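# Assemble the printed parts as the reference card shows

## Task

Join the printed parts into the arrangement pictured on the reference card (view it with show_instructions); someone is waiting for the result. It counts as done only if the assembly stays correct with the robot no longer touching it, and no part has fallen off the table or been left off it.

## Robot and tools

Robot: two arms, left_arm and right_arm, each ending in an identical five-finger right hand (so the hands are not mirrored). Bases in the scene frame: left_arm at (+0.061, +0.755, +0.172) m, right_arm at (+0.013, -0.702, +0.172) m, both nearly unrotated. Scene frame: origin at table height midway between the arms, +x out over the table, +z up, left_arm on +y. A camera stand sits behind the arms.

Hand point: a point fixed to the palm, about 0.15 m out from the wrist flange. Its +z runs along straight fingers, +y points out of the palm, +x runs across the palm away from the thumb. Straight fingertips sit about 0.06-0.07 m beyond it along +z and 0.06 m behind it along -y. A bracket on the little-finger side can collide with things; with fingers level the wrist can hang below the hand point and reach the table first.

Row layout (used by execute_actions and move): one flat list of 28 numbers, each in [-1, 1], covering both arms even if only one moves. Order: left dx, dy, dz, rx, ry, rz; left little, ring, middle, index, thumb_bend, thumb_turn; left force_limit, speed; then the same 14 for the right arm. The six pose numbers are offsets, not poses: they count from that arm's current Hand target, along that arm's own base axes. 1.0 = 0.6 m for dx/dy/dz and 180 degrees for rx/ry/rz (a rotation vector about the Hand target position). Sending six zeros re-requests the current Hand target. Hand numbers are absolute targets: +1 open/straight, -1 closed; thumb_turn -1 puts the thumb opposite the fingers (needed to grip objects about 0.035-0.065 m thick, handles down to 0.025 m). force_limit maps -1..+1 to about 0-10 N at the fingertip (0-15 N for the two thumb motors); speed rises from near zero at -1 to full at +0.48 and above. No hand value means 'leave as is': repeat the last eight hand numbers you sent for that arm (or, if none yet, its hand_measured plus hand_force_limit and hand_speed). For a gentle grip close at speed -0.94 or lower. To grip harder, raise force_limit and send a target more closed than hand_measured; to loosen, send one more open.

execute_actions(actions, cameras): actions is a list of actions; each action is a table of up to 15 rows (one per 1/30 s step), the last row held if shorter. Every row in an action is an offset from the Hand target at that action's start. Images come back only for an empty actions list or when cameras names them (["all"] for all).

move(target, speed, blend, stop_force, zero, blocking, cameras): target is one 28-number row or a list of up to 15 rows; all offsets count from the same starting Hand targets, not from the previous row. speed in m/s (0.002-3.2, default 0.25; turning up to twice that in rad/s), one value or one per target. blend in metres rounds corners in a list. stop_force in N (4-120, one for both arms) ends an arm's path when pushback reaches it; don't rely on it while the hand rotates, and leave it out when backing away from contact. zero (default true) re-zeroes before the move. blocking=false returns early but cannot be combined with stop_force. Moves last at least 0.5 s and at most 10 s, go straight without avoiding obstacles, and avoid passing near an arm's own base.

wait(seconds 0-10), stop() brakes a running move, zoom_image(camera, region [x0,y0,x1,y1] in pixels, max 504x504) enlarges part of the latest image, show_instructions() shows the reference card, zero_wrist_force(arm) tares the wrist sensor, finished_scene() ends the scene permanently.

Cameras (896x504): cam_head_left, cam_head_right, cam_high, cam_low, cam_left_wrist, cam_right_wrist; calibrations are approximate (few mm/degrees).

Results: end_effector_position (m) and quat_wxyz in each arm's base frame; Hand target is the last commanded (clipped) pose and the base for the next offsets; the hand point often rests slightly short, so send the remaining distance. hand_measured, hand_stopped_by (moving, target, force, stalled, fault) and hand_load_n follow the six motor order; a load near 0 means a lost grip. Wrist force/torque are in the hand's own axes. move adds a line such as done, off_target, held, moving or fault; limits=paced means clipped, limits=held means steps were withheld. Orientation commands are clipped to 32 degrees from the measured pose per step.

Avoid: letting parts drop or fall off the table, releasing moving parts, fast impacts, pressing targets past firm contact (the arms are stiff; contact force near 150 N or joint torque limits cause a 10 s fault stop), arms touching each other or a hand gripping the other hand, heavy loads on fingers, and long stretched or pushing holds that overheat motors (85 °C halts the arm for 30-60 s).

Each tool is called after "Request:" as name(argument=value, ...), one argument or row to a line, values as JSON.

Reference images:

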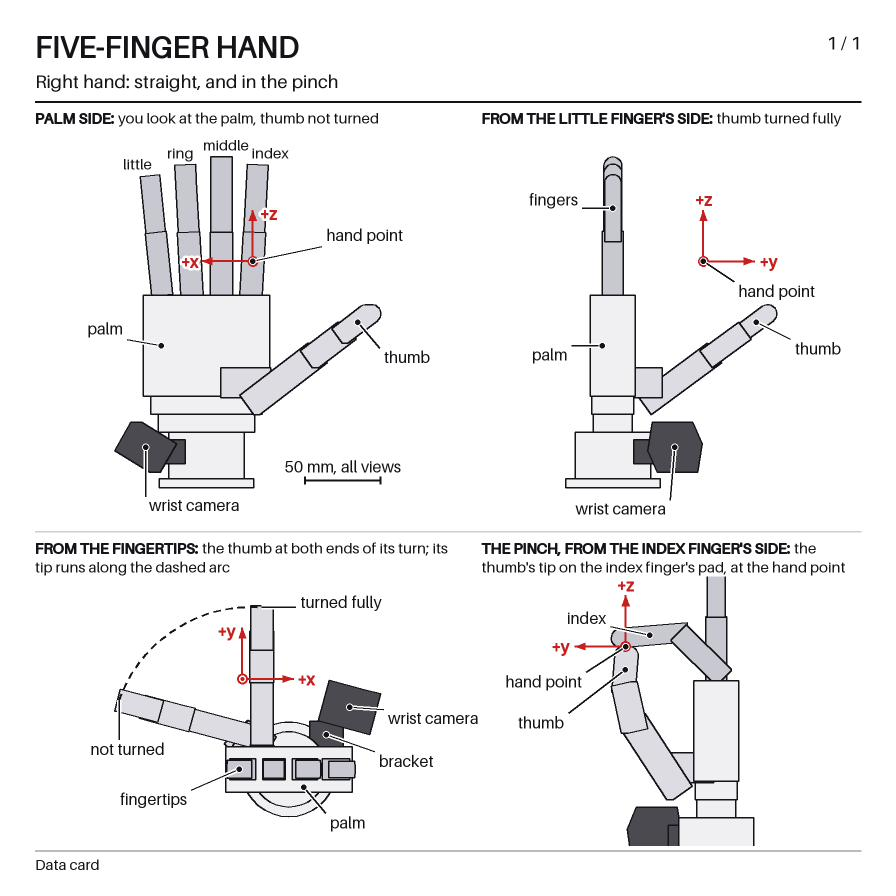

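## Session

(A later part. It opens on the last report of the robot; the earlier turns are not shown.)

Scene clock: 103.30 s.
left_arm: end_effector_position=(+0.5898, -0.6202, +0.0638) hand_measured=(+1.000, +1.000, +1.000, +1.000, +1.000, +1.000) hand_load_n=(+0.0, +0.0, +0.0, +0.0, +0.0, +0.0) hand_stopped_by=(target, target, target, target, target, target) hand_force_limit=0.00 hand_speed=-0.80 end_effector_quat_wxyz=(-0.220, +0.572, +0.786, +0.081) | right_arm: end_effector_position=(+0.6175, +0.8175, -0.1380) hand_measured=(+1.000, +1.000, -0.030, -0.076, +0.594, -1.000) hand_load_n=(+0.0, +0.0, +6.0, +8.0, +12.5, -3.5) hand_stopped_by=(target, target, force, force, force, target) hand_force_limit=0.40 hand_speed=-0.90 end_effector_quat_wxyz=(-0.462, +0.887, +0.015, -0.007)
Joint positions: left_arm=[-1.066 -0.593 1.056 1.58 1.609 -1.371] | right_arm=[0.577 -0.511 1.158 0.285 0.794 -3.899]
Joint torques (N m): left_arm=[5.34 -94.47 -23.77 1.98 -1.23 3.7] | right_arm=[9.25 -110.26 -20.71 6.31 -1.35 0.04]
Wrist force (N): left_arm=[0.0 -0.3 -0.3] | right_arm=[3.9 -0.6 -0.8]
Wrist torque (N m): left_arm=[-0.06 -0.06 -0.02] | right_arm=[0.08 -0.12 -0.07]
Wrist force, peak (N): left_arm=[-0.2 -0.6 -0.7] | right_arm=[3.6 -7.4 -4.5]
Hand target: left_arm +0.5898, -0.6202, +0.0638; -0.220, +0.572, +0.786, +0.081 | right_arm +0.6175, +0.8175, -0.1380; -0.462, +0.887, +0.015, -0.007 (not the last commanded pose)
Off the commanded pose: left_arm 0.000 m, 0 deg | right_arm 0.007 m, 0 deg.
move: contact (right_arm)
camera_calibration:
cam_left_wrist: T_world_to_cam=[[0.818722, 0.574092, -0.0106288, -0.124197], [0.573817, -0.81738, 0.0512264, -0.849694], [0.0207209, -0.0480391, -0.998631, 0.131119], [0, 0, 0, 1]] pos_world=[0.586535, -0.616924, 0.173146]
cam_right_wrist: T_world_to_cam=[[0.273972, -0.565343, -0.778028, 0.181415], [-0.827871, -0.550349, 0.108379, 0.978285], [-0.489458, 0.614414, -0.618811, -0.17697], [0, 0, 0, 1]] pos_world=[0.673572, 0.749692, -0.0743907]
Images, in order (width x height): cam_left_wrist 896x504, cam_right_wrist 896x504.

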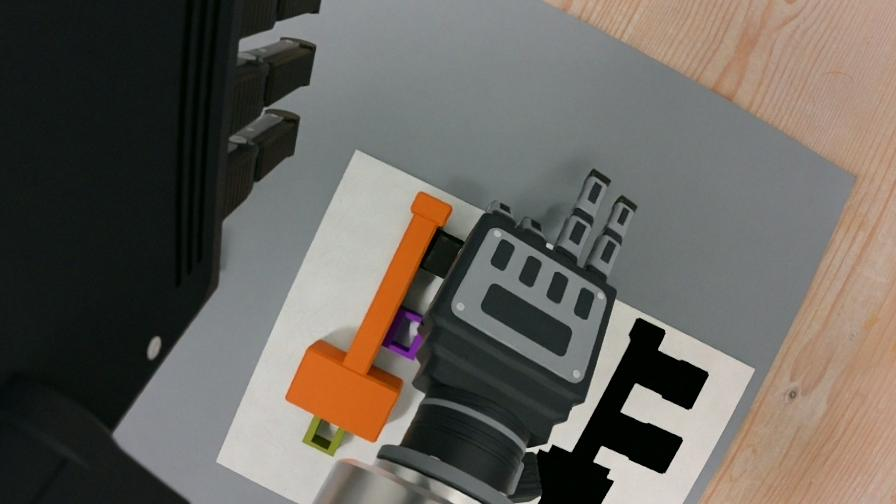

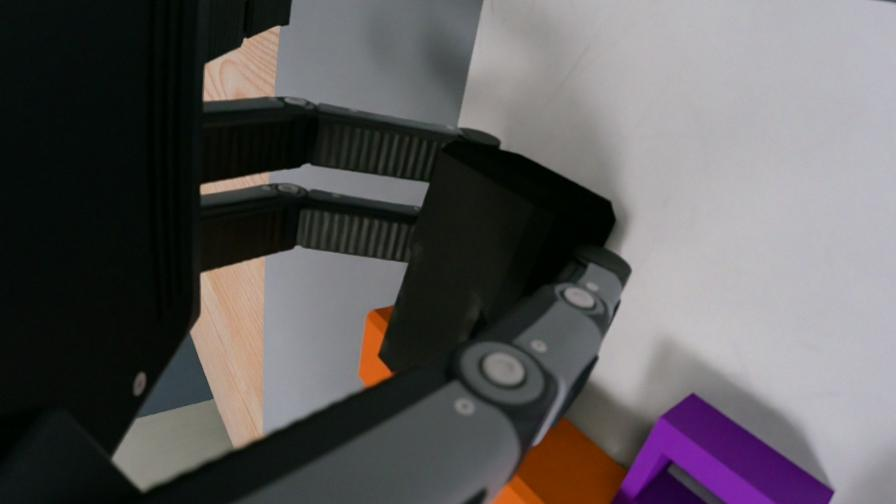

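Request:
move(
  target=[0,0,0,0,0,0,1,1,1,1,1,1,0,-0.8,0.001,0,0.006,0,0,0,1,1,-0.5,-0.5,0.1,-1,0.4,-0.9],
  speed=0.03,
)

Request:
move(
  target=[0,0,0,0,0,0,1,1,1,1,1,1,0,-0.8,0.0023,0,0,0,0,0,1,1,-0.5,-0.5,0.1,-1,0.4,-0.9],
  speed=0.03,
)

Request:
move(
  target=[0,0,0,0,0,0,1,1,1,1,1,1,0,-0.8,0,0,-0.017,0,0,0,1,1,-0.5,-0.5,0.1,-1,0.4,-0.9],
  speed=0.01,
  stop_force=4,
  cameras=["cam_left_wrist","cam_right_wrist"],
)

Request:
zoom_image(
  camera="cam_left_wrist",
  region=[410, 210, 490, 290],
)

Scene clock: 106.07 s.
left_arm: end_effector_position=(+0.5898, -0.6202, +0.0638) hand_measured=(+1.000, +1.000, +1.000, +1.000, +1.000, +1.000) hand_load_n=(+0.0, +0.0, +0.0, +0.0, +0.0, +0.0) hand_stopped_by=(target, target, target, target, target, target) hand_force_limit=0.00 hand_speed=-0.80 end_effector_quat_wxyz=(-0.220, +0.572, +0.786, +0.081) | right_arm: end_effector_position=(+0.6180, +0.8175, -0.1346) hand_measured=(+1.000, +1.000, -0.030, -0.076, +0.594, -1.000) hand_load_n=(+0.0, +0.0, +5.0, +9.5, +13.0, +0.5) hand_stopped_by=(target, target, force, force, force, target) hand_force_limit=0.40 hand_speed=-0.90 end_effector_quat_wxyz=(-0.462, +0.887, +0.015, -0.007)
Joint positions: left_arm=[-1.066 -0.593 1.056 1.58 1.609 -1.371] | right_arm=[0.577 -0.514 1.157 0.289 0.794 -3.9]
Joint torques (N m): left_arm=[5.37 -93.95 -22.8 2.01 -1.21 3.38] | right_arm=[-8.92 -110.52 -43.66 5.25 -4.38 -2.43]
Wrist force (N): left_arm=[0.1 0.0 -0.3] | right_arm=[0.3 0.4 0.5]
Wrist torque (N m): left_arm=[-0.01 -0.06 -0.01] | right_arm=[0.03 -0.13 -0.02]
Wrist force, peak (N): left_arm=[0.0 -0.8 -0.4] | right_arm=[6.3 0.7 2.0]
Hand target: left_arm +0.5898, -0.6202, +0.0638; -0.220, +0.572, +0.786, +0.081 | right_arm +0.6181, +0.8175, -0.1344; -0.462, +0.887, +0.015, -0.007
Off the commanded pose: left_arm 0.000 m, 0 deg | right_arm 0.000 m, 0 deg.
move: done

Scene clock: 106.77 s.
left_arm: end_effector_position=(+0.5898, -0.6202, +0.0638) hand_measured=(+1.000, +1.000, +1.000, +1.000, +1.000, +1.000) hand_load_n=(+0.0, +0.0, +0.0, +0.0, +0.0, +0.0) hand_stopped_by=(target, target, target, target, target, target) hand_force_limit=0.00 hand_speed=-0.80 end_effector_quat_wxyz=(-0.220, +0.572, +0.786, +0.081) | right_arm: end_effector_position=(+0.6195, +0.8175, -0.1344) hand_measured=(+1.000, +1.000, -0.030, -0.076, +0.594, -1.000) hand_load_n=(+0.0, +0.0, +5.0, +9.5, +13.0, +0.5) hand_stopped_by=(target, target, force, force, force, target) hand_force_limit=0.40 hand_speed=-0.90 end_effector_quat_wxyz=(-0.462, +0.887, +0.015, -0.007)
Joint positions: left_arm=[-1.066 -0.593 1.056 1.58 1.609 -1.371] | right_arm=[0.576 -0.513 1.154 0.292 0.793 -3.9]
Joint torques (N m): left_arm=[4.97 -94.86 -23.32 2.17 -1.47 3.75] | right_arm=[-7.91 -91.69 -42.29 5.21 -4.33 -2.06]
Wrist force (N): left_arm=[-0.6 0.0 -0.2] | right_arm=[0.3 0.5 0.4]
Wrist torque (N m): left_arm=[-0.02 0.04 -0.04] | right_arm=[0.04 -0.14 -0.01]
Wrist force, peak (N): left_arm=[-0.2 -0.3 -0.6] | right_arm=[0.4 0.7 0.6]
Hand target: left_arm +0.5898, -0.6202, +0.0638; -0.220, +0.572, +0.786, +0.081 | right_arm +0.6195, +0.8175, -0.1344; -0.462, +0.887, +0.015, -0.007
Off the commanded pose: left_arm 0.000 m, 0 deg | right_arm 0.000 m, 0 deg.
move: done

Scene clock: 108.30 s.
left_arm: end_effector_position=(+0.5898, -0.6202, +0.0638) hand_measured=(+1.000, +1.000, +1.000, +1.000, +1.000, +1.000) hand_load_n=(+0.0, +0.0, +0.0, +0.0, +0.0, +0.0) hand_stopped_by=(target, target, target, target, target, target) hand_force_limit=0.00 hand_speed=-0.80 end_effector_quat_wxyz=(-0.220, +0.572, +0.786, +0.081) | right_arm: end_effector_position=(+0.6195, +0.8175, -0.1384) hand_measured=(+1.000, +1.000, -0.030, -0.076, +0.594, -1.000) hand_load_n=(+0.0, +0.0, +4.5, +10.0, +12.5, +1.0) hand_stopped_by=(target, target, force, force, force, target) hand_force_limit=0.40 hand_speed=-0.90 end_effector_quat_wxyz=(-0.462, +0.887, +0.015, -0.007)
Joint positions: left_arm=[-1.066 -0.593 1.056 1.58 1.609 -1.371] | right_arm=[0.576 -0.508 1.153 0.288 0.793 -3.901]
Joint torques (N m): left_arm=[6.14 -94.51 -24.02 2.11 -1.42 3.41] | right_arm=[-9.02 -110.78 -20.72 5.14 1.27 -2.24]
Wrist force (N): left_arm=[-0.3 -0.3 0.1] | right_arm=[-0.4 -0.1 0.0]
Wrist torque (N m): left_arm=[-0.08 -0.02 -0.04] | right_arm=[0.00 -0.10 -0.03]
Wrist force, peak (N): left_arm=[-0.7 -0.2 -0.6] | right_arm=[-2.5 -5.5 -2.6]
Hand target: left_arm +0.5898, -0.6202, +0.0638; -0.220, +0.572, +0.786, +0.081 | right_arm +0.6195, +0.8175, -0.1384; -0.462, +0.887, +0.015, -0.007 (not the last commanded pose)
Off the commanded pose: left_arm 0.000 m, 0 deg | right_arm 0.006 m, 0 deg.
move: contact (right_arm)
camera_calibration:
cam_left_wrist: T_world_to_cam=[[0.818722, 0.574092, -0.0106288, -0.124197], [0.573817, -0.81738, 0.0512264, -0.849694], [0.0207209, -0.0480391, -0.998631, 0.131119], [0, 0, 0, 1]] pos_world=[0.586535, -0.616924, 0.173146]
cam_right_wrist: T_world_to_cam=[[0.274006, -0.565294, -0.778051, 0.180495], [-0.827815, -0.550432, 0.108386, 0.980008], [-0.489534, 0.614384, -0.618781, -0.176162], [0, 0, 0, 1]] pos_world=[0.675572, 0.749692, -0.0747905]
Images, in order (width x height): cam_left_wrist 896x504, cam_right_wrist 896x504.

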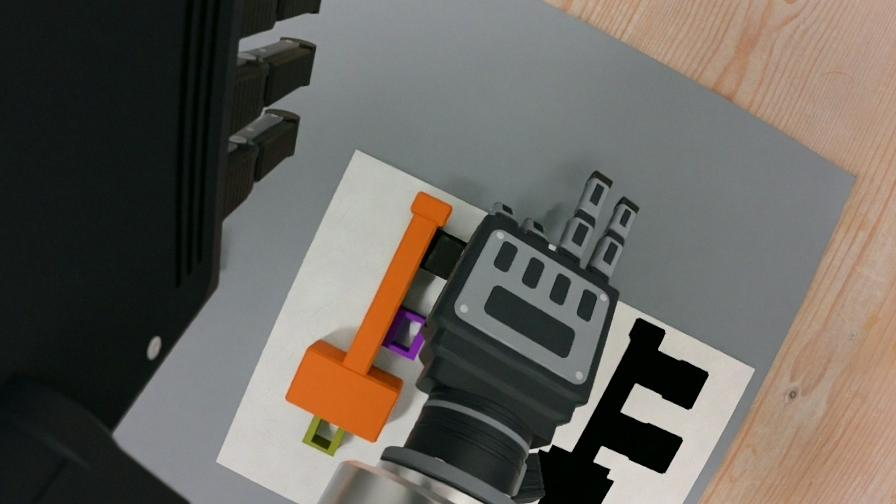

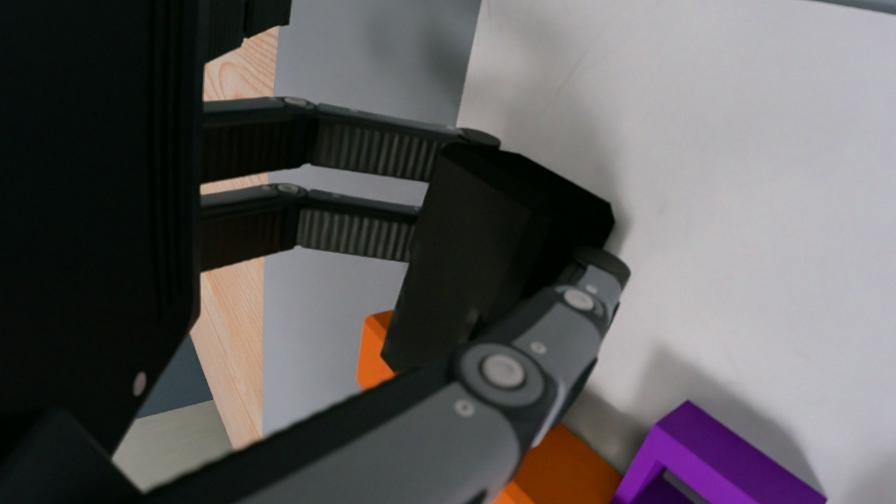

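Scaled by 6.300.

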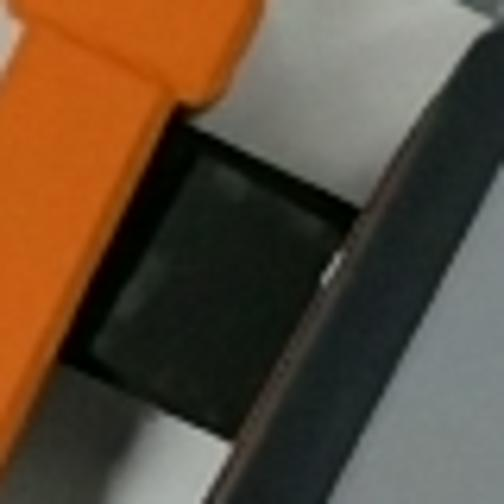

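Request:
move(
  target=[
    [0,0,0,0,0,0,1,1,1,1,1,1,0,-0.8,0,0,0.005,0,0,0,1,1,-0.5,-0.5,0.1,-1,0.4,-0.9],
    [0,0,0,0,0,0,1,1,1,1,1,1,0,-0.8,-0.0018,0,0.005,0,0,0,1,1,-0.5,-0.5,0.1,-1,0.4,-0.9],
  ],
  speed=0.03,
)

Request:
move(
  target=[0,0,0,0,0,0,1,1,1,1,1,1,0,-0.8,0,0,-0.017,0,0,0,1,1,-0.5,-0.5,0.1,-1,0.4,-0.9],
  speed=0.01,
  stop_force=4,
)

Scene clock: 109.97 s.
left_arm: end_effector_position=(+0.5898, -0.6202, +0.0638) hand_measured=(+1.000, +1.000, +1.000, +1.000, +1.000, +1.000) hand_load_n=(+0.0, +0.0, +0.0, +0.0, +0.0, +0.0) hand_stopped_by=(target, target, target, target, target, target) hand_force_limit=0.00 hand_speed=-0.80 end_effector_quat_wxyz=(-0.220, +0.572, +0.786, +0.081) | right_arm: end_effector_position=(+0.6186, +0.8174, -0.1355) hand_measured=(+1.000, +1.000, -0.030, -0.076, +0.594, -1.000) hand_load_n=(+0.0, +0.0, +5.0, +9.5, +13.0, +1.0) hand_stopped_by=(target, target, force, force, force, target) hand_force_limit=0.40 hand_speed=-0.90 end_effector_quat_wxyz=(-0.462, +0.887, +0.015, -0.007)
Joint positions: left_arm=[-1.066 -0.593 1.056 1.58 1.609 -1.371] | right_arm=[0.577 -0.512 1.156 0.289 0.793 -3.9]
Joint torques (N m): left_arm=[6.68 -94.4 -23.21 2.09 -1.24 3.33] | right_arm=[7.96 -115.6 -21.61 0.11 1.07 2.18]
Wrist force (N): left_arm=[-0.4 -0.1 -0.6] | right_arm=[0.1 0.5 0.7]
Wrist torque (N m): left_arm=[-0.02 0.01 -0.04] | right_arm=[0.03 -0.13 -0.13]
Wrist force, peak (N): left_arm=[-0.1 0.0 -0.8] | right_arm=[0.5 0.7 0.5]
Hand target: left_arm +0.5898, -0.6202, +0.0638; -0.220, +0.572, +0.786, +0.081 | right_arm +0.6184, +0.8175, -0.1354; -0.462, +0.887, +0.015, -0.007
Off the commanded pose: left_arm 0.000 m, 0 deg | right_arm 0.000 m, 0 deg.
move: done

Scene clock: 111.50 s.
left_arm: end_effector_position=(+0.5898, -0.6202, +0.0638) hand_measured=(+1.000, +1.000, +1.000, +1.000, +1.000, +1.000) hand_load_n=(+0.0, +0.0, +0.0, +0.0, +0.0, +0.0) hand_stopped_by=(target, target, target, target, target, target) hand_force_limit=0.00 hand_speed=-0.80 end_effector_quat_wxyz=(-0.220, +0.572, +0.786, +0.081) | right_arm: end_effector_position=(+0.6183, +0.8174, -0.1386) hand_measured=(+1.000, +1.000, -0.030, -0.076, +0.594, -1.000) hand_load_n=(+0.0, +0.0, +5.0, +10.0, +12.5, +0.5) hand_stopped_by=(target, target, force, force, force, target) hand_force_limit=0.40 hand_speed=-0.90 end_effector_quat_wxyz=(-0.462, +0.887, +0.015, -0.007)
Joint positions: left_arm=[-1.066 -0.593 1.056 1.58 1.609 -1.371] | right_arm=[0.577 -0.509 1.156 0.286 0.794 -3.9]
Joint torques (N m): left_arm=[5.85 -94.98 -24.37 2.11 -1.49 3.5] | right_arm=[2.15 -109.12 -19.25 5.42 1.23 -0.33]
Wrist force (N): left_arm=[-0.2 -0.2 -0.2] | right_arm=[0.8 -0.6 -0.1]
Wrist torque (N m): left_arm=[-0.04 -0.03 -0.04] | right_arm=[0.05 -0.06 -0.24]
Wrist force, peak (N): left_arm=[-0.7 -0.5 -0.4] | right_arm=[-2.1 -7.9 -6.8]
Hand target: left_arm +0.5898, -0.6202, +0.0638; -0.220, +0.572, +0.786, +0.081 | right_arm +0.6183, +0.8174, -0.1386; -0.462, +0.887, +0.015, -0.007 (not the last commanded pose)
Off the commanded pose: left_arm 0.000 m, 0 deg | right_arm 0.007 m, 0 deg.
move: contact (right_arm)

Request:
wait(
  seconds=0.1,
  cameras=["cam_left_wrist","cam_low"],
)

Request:
zoom_image(
  camera="cam_left_wrist",
  region=[415, 220, 465, 280],
)

Request:
zoom_image(
  camera="cam_low",
  region=[500, 240, 570, 290],
)

Scene clock: 112.83 s.
left_arm: end_effector_position=(+0.5898, -0.6202, +0.0638) hand_measured=(+1.000, +1.000, +1.000, +1.000, +1.000, +1.000) hand_load_n=(+0.0, +0.0, +0.0, +0.0, +0.0, +0.0) hand_stopped_by=(target, target, target, target, target, target) hand_force_limit=0.00 hand_speed=-0.80 end_effector_quat_wxyz=(-0.220, +0.572, +0.786, +0.081) | right_arm: end_effector_position=(+0.6183, +0.8174, -0.1386) hand_measured=(+1.000, +1.000, -0.030, -0.076, +0.594, -1.000) hand_load_n=(+0.5, +0.0, +5.0, +10.0, +12.5, +0.5) hand_stopped_by=(target, target, force, force, force, target) hand_force_limit=0.40 hand_speed=-0.90 end_effector_quat_wxyz=(-0.462, +0.887, +0.015, -0.007)
Joint positions: left_arm=[-1.066 -0.593 1.056 1.58 1.609 -1.371] | right_arm=[0.577 -0.509 1.156 0.286 0.794 -3.9]
Joint torques (N m): left_arm=[6.12 -94.48 -22.84 2.14 -1.31 3.35] | right_arm=[-1.18 -109.6 -19.58 5.49 1.19 -0.09]
Wrist force (N): left_arm=[0.0 0.1 -0.5] | right_arm=[1.0 -0.6 0.3]
Wrist torque (N m): left_arm=[0.01 -0.04 -0.01] | right_arm=[0.02 -0.10 -0.22]
Wrist force, peak (N): left_arm=[-0.4 -0.1 -0.8] | right_arm=[1.2 -1.2 0.0]
Hand target: left_arm +0.5898, -0.6202, +0.0638; -0.220, +0.572, +0.786, +0.081 | right_arm +0.6183, +0.8174, -0.1386; -0.462, +0.887, +0.015, -0.007 (not the last commanded pose)
Off the commanded pose: left_arm 0.000 m, 0 deg | right_arm 0.007 m, 0 deg.
wait: 0.10 s; at rest from the start
camera_calibration:
cam_left_wrist: T_world_to_cam=[[0.818722, 0.574092, -0.0106288, -0.124197], [0.573817, -0.81738, 0.0512264, -0.849694], [0.0207209, -0.0480391, -0.998631, 0.131119], [0, 0, 0, 1]] pos_world=[0.586535, -0.616924, 0.173146]
Images, in order (width x height): cam_low 896x504, cam_left_wrist 896x504.

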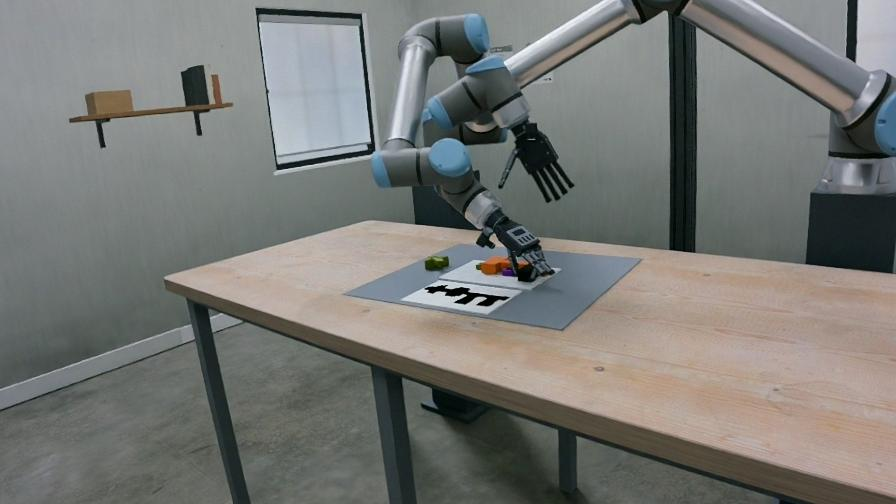

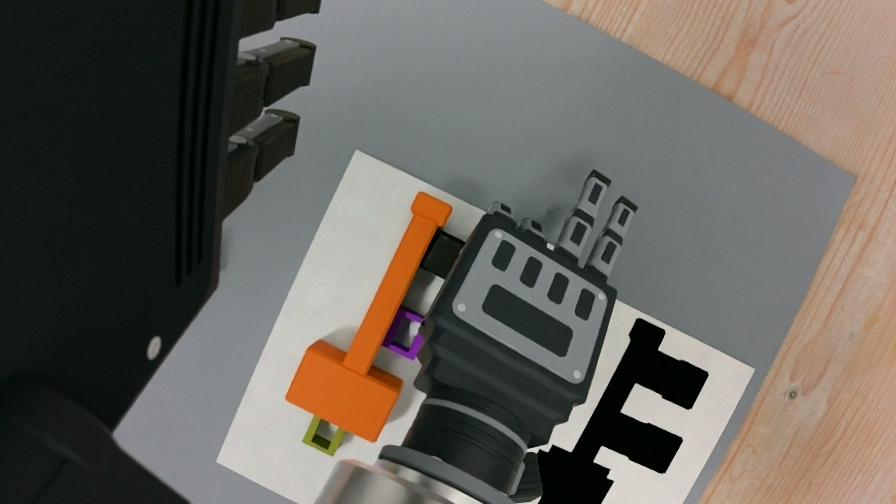

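Scaled by 8.400.

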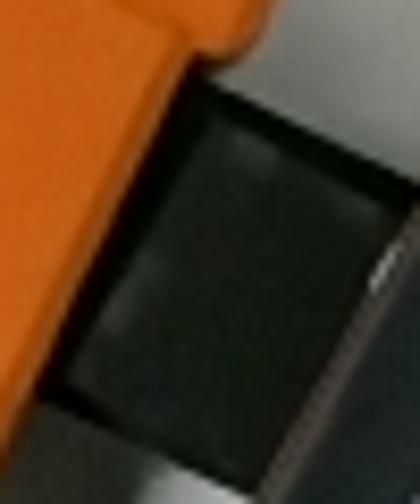

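Scaled by 7.200.

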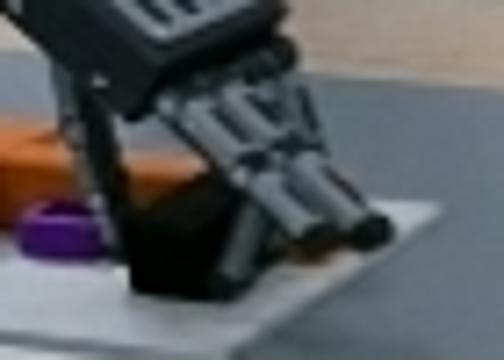

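Request:
wait(
  seconds=0.1,
  cameras=["cam_right_wrist","cam_head_left"],
)

Request:
zoom_image(
  camera="cam_right_wrist",
  region=[420, 0, 540, 120],
)

Request:
zoom_image(
  camera="cam_right_wrist",
  region=[350, 110, 650, 410],
)

Request:
zoom_image(
  camera="cam_head_left",
  region=[470, 180, 600, 270],
)

Scene clock: 114.37 s.
left_arm: end_effector_position=(+0.5898, -0.6202, +0.0638) hand_measured=(+1.000, +1.000, +1.000, +1.000, +1.000, +1.000) hand_load_n=(+0.0, +0.0, +0.0, +0.0, +0.0, +0.0) hand_stopped_by=(target, target, target, target, target, target) hand_force_limit=0.00 hand_speed=-0.80 end_effector_quat_wxyz=(-0.220, +0.572, +0.786, +0.081) | right_arm: end_effector_position=(+0.6183, +0.8174, -0.1386) hand_measured=(+1.000, +1.000, -0.030, -0.076, +0.594, -1.000) hand_load_n=(+0.0, +0.0, +4.5, +10.0, +12.5, +0.5) hand_stopped_by=(target, target, force, force, force, target) hand_force_limit=0.40 hand_speed=-0.90 end_effector_quat_wxyz=(-0.462, +0.887, +0.015, -0.007)
Joint positions: left_arm=[-1.066 -0.593 1.056 1.58 1.609 -1.371] | right_arm=[0.577 -0.509 1.156 0.286 0.794 -3.9]
Joint torques (N m): left_arm=[5.36 -93.3 -24.35 1.89 -1.41 3.61] | right_arm=[-3.44 -109.83 -20.53 5.27 1.01 -0.56]
Wrist force (N): left_arm=[0.0 -0.2 0.0] | right_arm=[1.2 -0.8 0.2]
Wrist torque (N m): left_arm=[-0.07 -0.06 -0.02] | right_arm=[0.03 -0.13 -0.21]
Wrist force, peak (N): left_arm=[0.0 -0.2 -0.9] | right_arm=[1.1 -1.3 -0.2]
Hand target: left_arm +0.5898, -0.6202, +0.0638; -0.220, +0.572, +0.786, +0.081 | right_arm +0.6183, +0.8174, -0.1386; -0.462, +0.887, +0.015, -0.007 (not the last commanded pose)
Off the commanded pose: left_arm 0.000 m, 0 deg | right_arm 0.007 m, 0 deg.
wait: 0.10 s; at rest from the start
camera_calibration:
cam_right_wrist: T_world_to_cam=[[0.273802, -0.565458, -0.778004, 0.180953], [-0.827819, -0.550368, 0.108677, 0.978947], [-0.48964, 0.614291, -0.618788, -0.176609], [0, 0, 0, 1]] pos_world=[0.674371, 0.749591, -0.0748902]
Images, in order (width x height): cam_head_left 896x504, cam_right_wrist 896x504.

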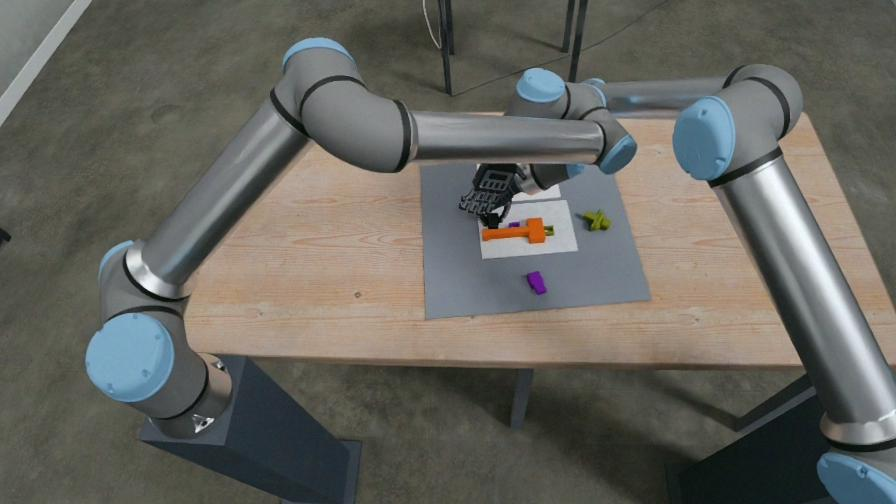

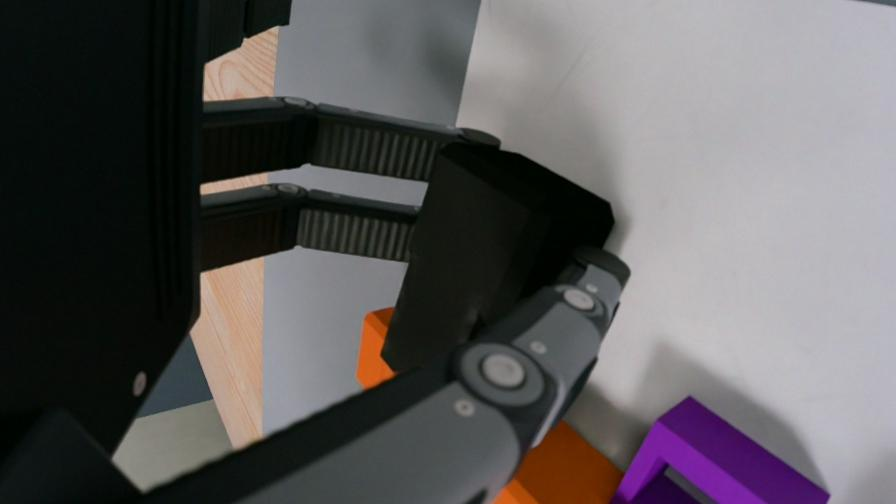

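Scaled by 4.200.

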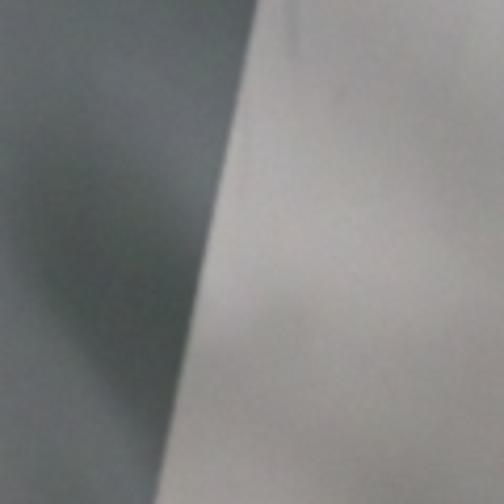

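Scaled by 1.680.

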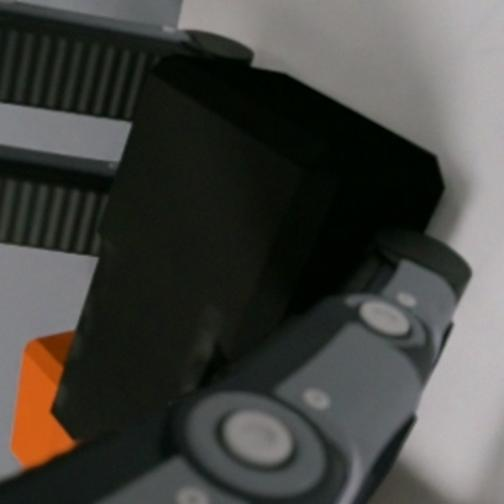

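Scaled by 3.877.

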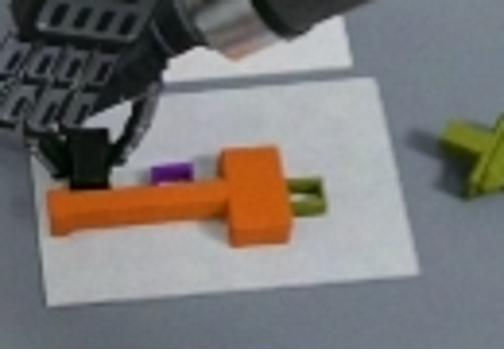

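Request:
move(
  target=[-0.366,0.004,-0.171,-0.25,-0.1,0,1,1,1,1,1,1,0,-0.8,0,0,0.04,0,0,0,1,1,-0.5,-0.5,0.1,-1,0.4,-0.9],
  speed=0.2,
  cameras=["cam_left_wrist"],
)

Scene clock: 121.50 s.
left_arm: end_effector_position=(+0.3703, -0.6178, -0.0388) hand_measured=(+1.000, +1.000, +1.000, +1.000, +1.000, +1.000) hand_load_n=(+0.0, +0.0, +0.0, +0.0, +0.0, +0.0) hand_stopped_by=(target, target, target, target, target, target) hand_force_limit=0.00 hand_speed=-0.80 end_effector_quat_wxyz=(+0.137, +0.593, +0.781, -0.138) | right_arm: end_effector_position=(+0.6183, +0.8174, -0.1146) hand_measured=(+1.000, +1.000, -0.030, -0.076, +0.594, -1.000) hand_load_n=(+0.0, +0.0, +4.5, +9.5, +13.0, +0.5) hand_stopped_by=(target, target, force, force, force, target) hand_force_limit=0.40 hand_speed=-0.90 end_effector_quat_wxyz=(-0.462, +0.887, +0.015, -0.007)
Joint positions: left_arm=[-1.351 -1.016 1.941 0.256 1.605 -1.631] | right_arm=[0.577 -0.535 1.159 0.309 0.794 -3.9]
Joint torques (N m): left_arm=[-10.17 -81.09 -12.77 -0.03 -3.91 -3.76] | right_arm=[-1.1 -112.15 -20.89 5.38 1.21 1.13]
Wrist force (N): left_arm=[0.9 -0.4 -0.2] | right_arm=[0.1 0.7 0.3]
Wrist torque (N m): left_arm=[-0.06 -0.01 0.27] | right_arm=[0.07 -0.10 -0.19]
Wrist force, peak (N): left_arm=[1.3 -1.0 0.0] | right_arm=[1.1 -1.4 -0.2]
Hand target: left_arm +0.3702, -0.6178, -0.0388; +0.137, +0.593, +0.781, -0.138 | right_arm +0.6183, +0.8174, -0.1146; -0.462, +0.887, +0.015, -0.007
Off the commanded pose: left_arm 0.000 m, 0 deg | right_arm 0.000 m, 0 deg.
move: done
camera_calibration:
cam_left_wrist: T_world_to_cam=[[0.850355, 0.495056, -0.178372, -0.0139321], [0.437904, -0.477797, 0.761544, -0.428835], [0.291781, -0.725693, -0.623084, -0.471145], [0, 0, 0, 1]] pos_world=[0.337107, -0.539906, 0.0305284]
Images, in order (width x height): cam_left_wrist 896x504.

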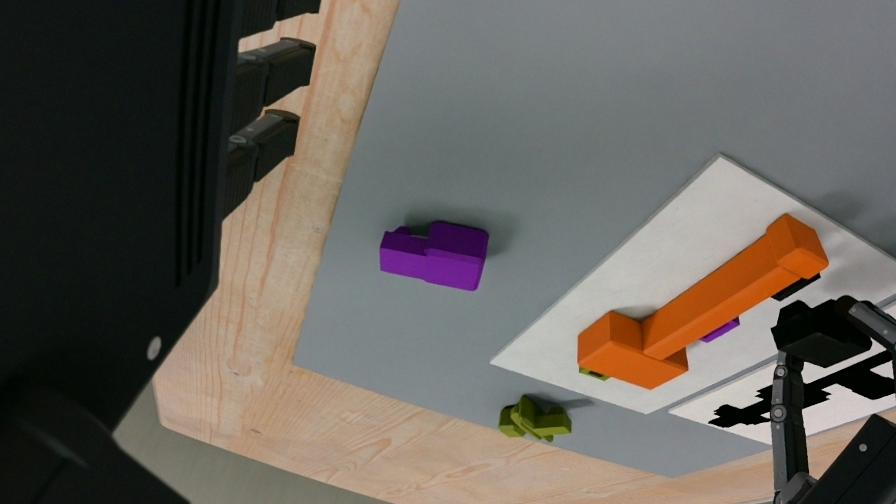

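Request:
zoom_image(
  camera="cam_left_wrist",
  region=[360, 200, 520, 300],
)

Request:
zoom_image(
  camera="cam_left_wrist",
  region=[740, 270, 896, 390],
)

Request:
zoom_image(
  camera="cam_left_wrist",
  region=[480, 370, 620, 470],
)

Scaled by 3.150.

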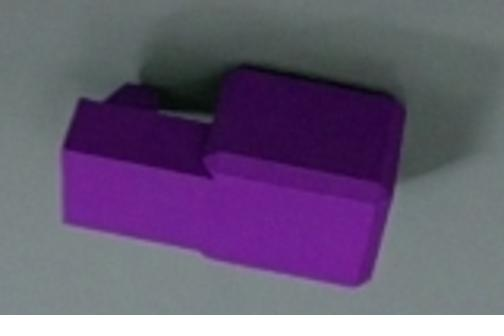

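Scaled by 3.231.

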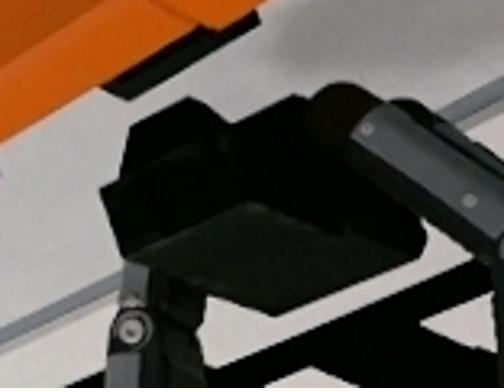

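Scaled by 3.600.

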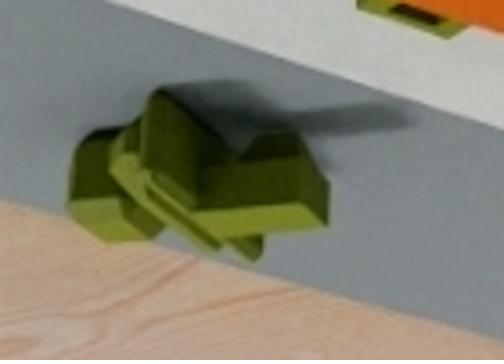

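Request:
move(
  target=[
    [0,0,0,0,0,0,1,1,1,1,1,1,0,-0.8,0.005,0,0,0,0,0,1,1,-0.5,-0.5,0.1,-1,0.4,-0.9],
    [0,0,0,0,0,0,1,1,1,1,1,1,0,-0.8,0.005,0,-0.034,0,0,0,1,1,-0.5,-0.5,0.1,-1,0.4,-0.9],
    [0,0,0,0,0,0,1,1,1,1,1,1,0,-0.8,0.005,0,-0.0475,0,0,0,1,1,-0.5,-0.5,0.1,-1,0.4,-0.9],
  ],
  speed=[0.05,0.05,0.01],
  stop_force=4,
  cameras=["cam_left_wrist"],
)

Scene clock: 130.77 s.
left_arm: end_effector_position=(+0.3702, -0.6178, -0.0388) hand_measured=(+1.000, +1.000, +1.000, +1.000, +1.000, +1.000) hand_load_n=(+0.5, +0.0, +0.0, +0.0, +0.0, +0.0) hand_stopped_by=(target, target, target, target, target, target) hand_force_limit=0.00 hand_speed=-0.80 end_effector_quat_wxyz=(+0.137, +0.593, +0.781, -0.138) | right_arm: end_effector_position=(+0.6213, +0.8175, -0.1386) hand_measured=(+1.000, +1.000, -0.030, -0.076, +0.594, -1.000) hand_load_n=(+0.0, +0.0, +4.5, +10.0, +12.5, +1.0) hand_stopped_by=(target, target, force, force, force, target) hand_force_limit=0.40 hand_speed=-0.90 end_effector_quat_wxyz=(-0.462, +0.887, +0.015, -0.007)
Joint positions: left_arm=[-1.352 -1.016 1.941 0.256 1.605 -1.631] | right_arm=[0.575 -0.506 1.149 0.291 0.792 -3.902]
Joint torques (N m): left_arm=[-8.77 -79.93 -12.71 0.66 -4.11 -3.74] | right_arm=[-6.45 -115.16 -21.17 5.11 0.33 -1.52]
Wrist force (N): left_arm=[0.9 0.1 -0.1] | right_arm=[-0.3 0.1 0.1]
Wrist torque (N m): left_arm=[0.01 -0.01 0.28] | right_arm=[0.01 -0.07 -0.05]
Wrist force, peak (N): left_arm=[1.4 0.1 -0.1] | right_arm=[-2.4 -4.8 -3.3]
Hand target: left_arm +0.3702, -0.6178, -0.0388; +0.137, +0.593, +0.781, -0.138 | right_arm +0.6213, +0.8174, -0.1387; -0.462, +0.887, +0.015, -0.007 (not the last commanded pose)
Off the commanded pose: left_arm 0.000 m, 0 deg | right_arm 0.004 m, 0 deg.
move: contact (right_arm); path passed 2 of 3 targets
camera_calibration:
cam_left_wrist: T_world_to_cam=[[0.850353, 0.495031, -0.178451, -0.0139423], [0.43791, -0.477682, 0.761613, -0.428778], [0.291779, -0.725785, -0.622978, -0.471198], [0, 0, 0, 1]] pos_world=[0.337107, -0.539906, 0.0305288]
Images, in order (width x height): cam_left_wrist 896x504.

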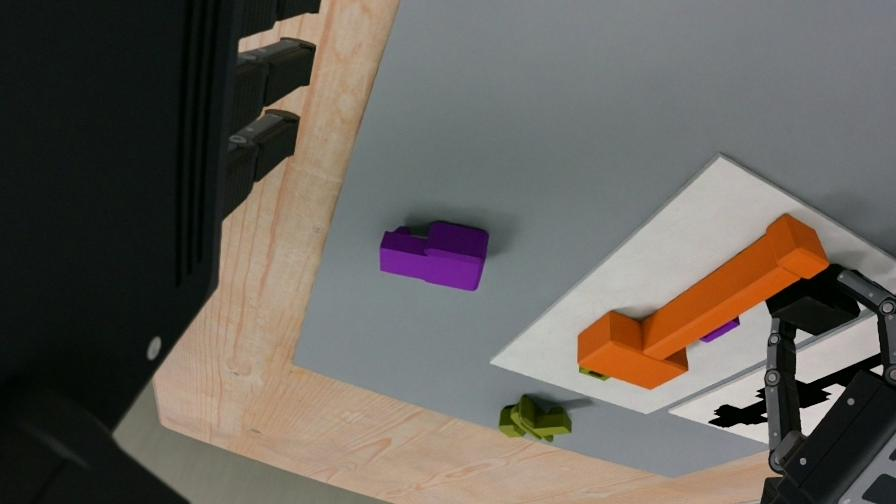

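Request:
zoom_image(
  camera="cam_left_wrist",
  region=[700, 200, 896, 350],
)

Request:
execute_actions(
  actions=[],
  cameras=["all"],
)

Request:
zoom_image(
  camera="cam_low",
  region=[360, 190, 560, 300],
)

Scaled by 2.571.

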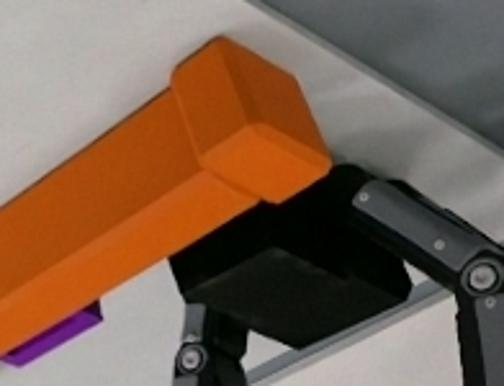

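Scene clock: 133.03 s.
left_arm: end_effector_position=(+0.3702, -0.6178, -0.0388) hand_measured=(+1.000, +1.000, +1.000, +1.000, +1.000, +1.000) hand_load_n=(+0.0, +0.0, +0.0, +0.0, +0.0, +0.0) hand_stopped_by=(target, target, target, target, target, target) hand_force_limit=0.00 hand_speed=-0.80 end_effector_quat_wxyz=(+0.137, +0.593, +0.781, -0.138) | right_arm: end_effector_position=(+0.6213, +0.8174, -0.1387) hand_measured=(+1.000, +1.000, -0.030, -0.076, +0.594, -1.000) hand_load_n=(+0.0, +0.0, +4.5, +10.0, +12.5, +0.5) hand_stopped_by=(target, target, force, force, force, target) hand_force_limit=0.40 hand_speed=-0.90 end_effector_quat_wxyz=(-0.462, +0.887, +0.015, -0.007)
Joint positions: left_arm=[-1.352 -1.016 1.941 0.256 1.605 -1.631] | right_arm=[0.575 -0.506 1.149 0.291 0.792 -3.902]
Joint velocities: within noise
Joint torques (N m): left_arm=[-9.18 -81.77 -12.19 0.72 -3.88 -3.6] | right_arm=[-8.04 -112.15 -19.39 5.28 1.88 -2.04]
Wrist force (N): left_arm=[0.8 -0.1 -0.3] | right_arm=[0.0 -0.2 0.3]
Wrist torque (N m): left_arm=[-0.02 0.02 0.27] | right_arm=[-0.01 -0.11 -0.04]
Wrist force, peak (N): left_arm=[1.1 -0.2 -0.4] | right_arm=[0.2 0.3 0.7]
Hand target: left_arm +0.3702, -0.6178, -0.0388; +0.137, +0.593, +0.781, -0.138 | right_arm +0.6213, +0.8174, -0.1387; -0.462, +0.887, +0.015, -0.007 (not the last commanded pose)
Off the commanded pose: left_arm 0.000 m, 0 deg | right_arm 0.004 m, 0 deg.
camera_calibration:
cam_left_wrist: T_world_to_cam=[[0.850353, 0.495031, -0.178451, -0.0139423], [0.43791, -0.477682, 0.761613, -0.428778], [0.291779, -0.725785, -0.622978, -0.471198], [0, 0, 0, 1]] pos_world=[0.337107, -0.539906, 0.0305288]
cam_right_wrist: T_world_to_cam=[[0.273914, -0.565383, -0.778019, 0.179921], [-0.827783, -0.550444, 0.108572, 0.981465], [-0.48964, 0.614291, -0.618788, -0.175202], [0, 0, 0, 1]] pos_world=[0.677371, 0.749591, -0.0749903]

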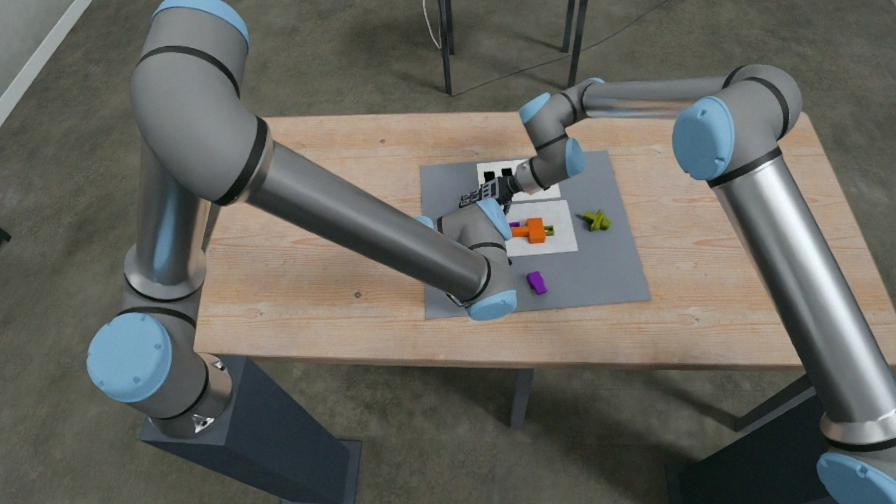

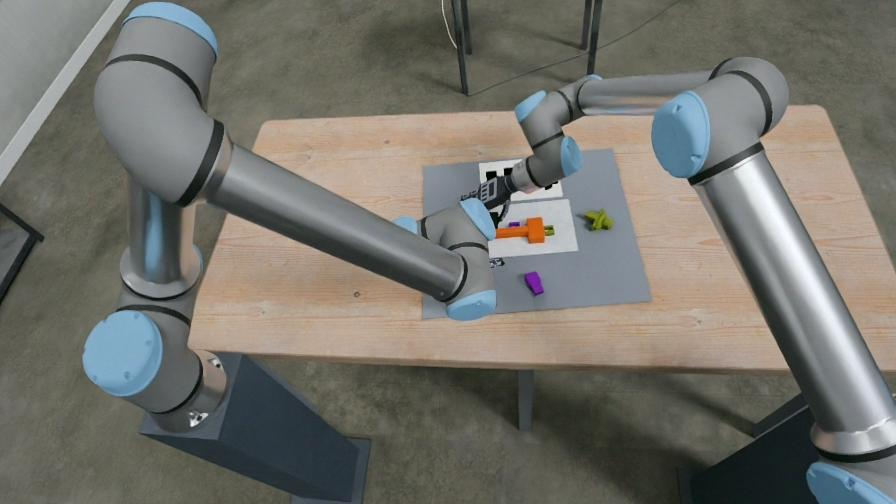

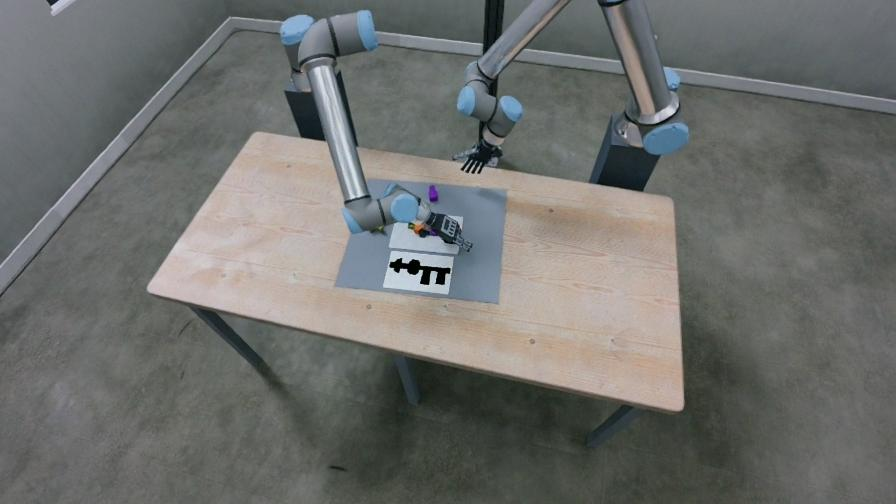

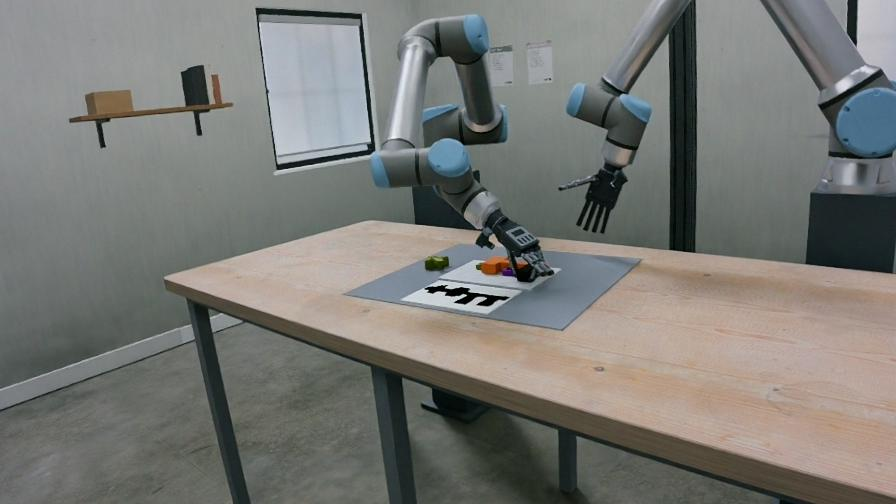

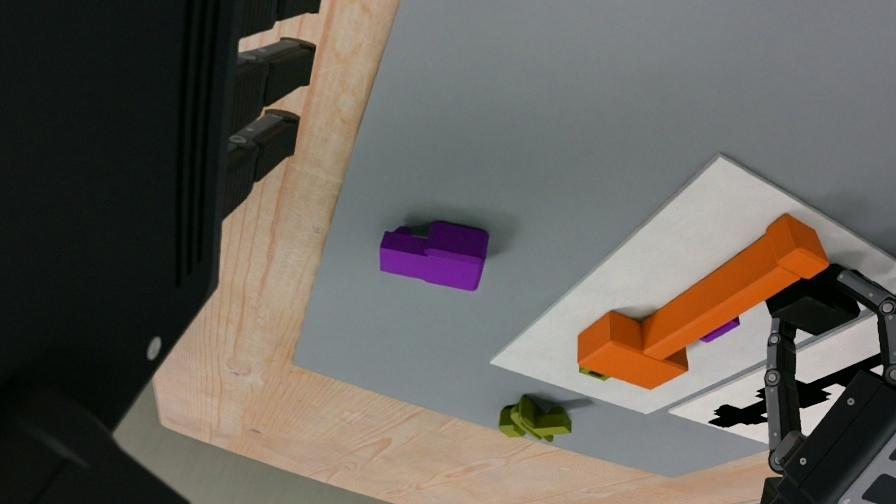

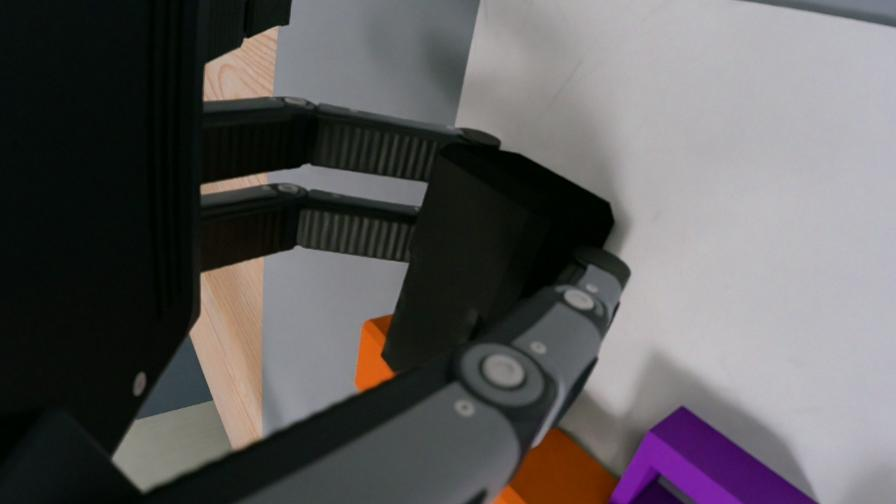

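Scaled by 2.520.

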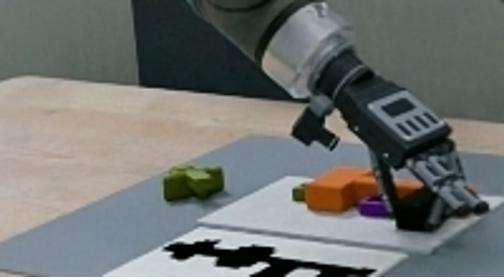

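Request:
zoom_image(
  camera="cam_high",
  region=[370, 210, 480, 300],
)

Request:
zoom_image(
  camera="cam_right_wrist",
  region=[340, 120, 680, 420],
)

Scaled by 4.582.

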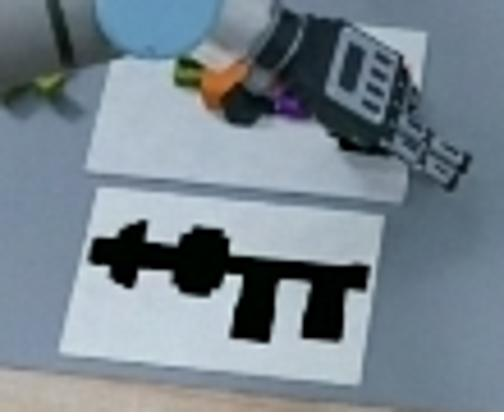

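Scaled by 1.482.

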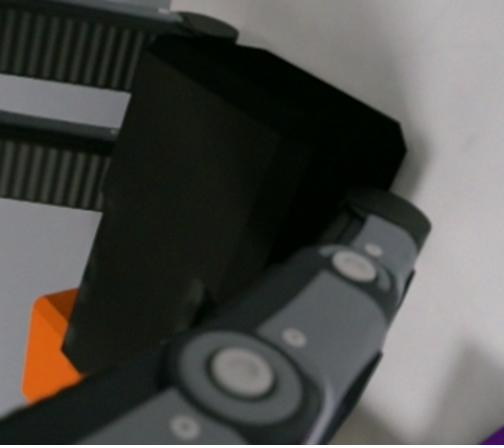

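Request:
move(
  target=[0,0,0,0,0,0,1,1,1,1,1,1,0,-0.8,0.0133,0,0,0,0,0,1,1,-0.5,-0.5,0.1,-1,0.4,-0.9],
  speed=0.008,
  stop_force=5,
)

Request:
move(
  target=[0,0,0,0,0,0,1,1,1,1,1,1,0,-0.8,-0.023,0,0,0,0,0,1,1,-0.5,-0.5,0.1,-1,0.4,-0.9],
  speed=0.008,
  stop_force=5,
)

Scene clock: 137.77 s.
left_arm: end_effector_position=(+0.3702, -0.6178, -0.0388) hand_measured=(+1.000, +1.000, +1.000, +1.000, +1.000, +1.000) hand_load_n=(+0.0, +0.0, +0.0, +0.0, +0.0, +0.0) hand_stopped_by=(target, target, target, target, target, target) hand_force_limit=0.00 hand_speed=-0.80 end_effector_quat_wxyz=(+0.137, +0.593, +0.781, -0.138) | right_arm: end_effector_position=(+0.6224, +0.8174, -0.1387) hand_measured=(+1.000, +1.000, -0.030, -0.076, +0.594, -1.000) hand_load_n=(+0.0, +0.0, +5.0, +10.5, +12.5, +3.0) hand_stopped_by=(target, target, force, force, force, target) hand_force_limit=0.40 hand_speed=-0.90 end_effector_quat_wxyz=(-0.462, +0.887, +0.015, -0.007)
Joint positions: left_arm=[-1.352 -1.016 1.941 0.256 1.605 -1.631] | right_arm=[0.574 -0.505 1.146 0.293 0.792 -3.903]
Joint torques (N m): left_arm=[-9.59 -80.27 -12.12 0.53 -3.84 -3.28] | right_arm=[4.89 -113.34 -22.96 -1.07 2.42 0.44]
Wrist force (N): left_arm=[0.8 -0.3 -0.2] | right_arm=[-4.4 -0.5 0.4]
Wrist torque (N m): left_arm=[-0.03 0.00 0.27] | right_arm=[0.05 -0.19 0.03]
Wrist force, peak (N): left_arm=[1.1 -0.6 -0.3] | right_arm=[-7.9 -0.4 -1.1]
Hand target: left_arm +0.3702, -0.6178, -0.0388; +0.137, +0.593, +0.781, -0.138 | right_arm +0.6224, +0.8174, -0.1387; -0.462, +0.887, +0.015, -0.007 (not the last commanded pose)
Off the commanded pose: left_arm 0.000 m, 0 deg | right_arm 0.007 m, 0 deg.
move: contact (right_arm)

Scene clock: 139.40 s.
left_arm: end_effector_position=(+0.3702, -0.6178, -0.0388) hand_measured=(+1.000, +1.000, +1.000, +1.000, +1.000, +1.000) hand_load_n=(+0.0, +0.0, +0.0, +0.0, +0.0, +0.0) hand_stopped_by=(target, target, target, target, target, target) hand_force_limit=0.00 hand_speed=-0.80 end_effector_quat_wxyz=(+0.137, +0.593, +0.781, -0.138) | right_arm: end_effector_position=(+0.6185, +0.8174, -0.1387) hand_measured=(+1.000, +1.000, -0.030, -0.076, +0.594, -1.000) hand_load_n=(+0.0, +0.0, +5.0, +9.5, +13.0, +0.0) hand_stopped_by=(target, target, force, force, force, target) hand_force_limit=0.40 hand_speed=-0.90 end_effector_quat_wxyz=(-0.462, +0.887, +0.015, -0.007)
Joint positions: left_arm=[-1.352 -1.016 1.941 0.256 1.605 -1.631] | right_arm=[0.577 -0.509 1.155 0.287 0.794 -3.9]
Joint torques (N m): left_arm=[-8.82 -79.39 -12.75 0.69 -3.89 -3.58] | right_arm=[-9.48 -89.92 -41.96 5.31 -4.17 -0.86]
Wrist force (N): left_arm=[0.7 -0.5 -0.3] | right_arm=[0.0 0.2 0.4]
Wrist torque (N m): left_arm=[-0.06 0.03 0.25] | right_arm=[0.05 -0.09 -0.29]
Wrist force, peak (N): left_arm=[1.1 -0.2 0.0] | right_arm=[-4.5 -0.5 0.7]
Hand target: left_arm +0.3702, -0.6178, -0.0388; +0.137, +0.593, +0.781, -0.138 | right_arm +0.6185, +0.8174, -0.1387; -0.462, +0.887, +0.015, -0.007 (not the last commanded pose)
Off the commanded pose: left_arm 0.000 m, 0 deg | right_arm 0.010 m, 0 deg.
move: contact (right_arm)


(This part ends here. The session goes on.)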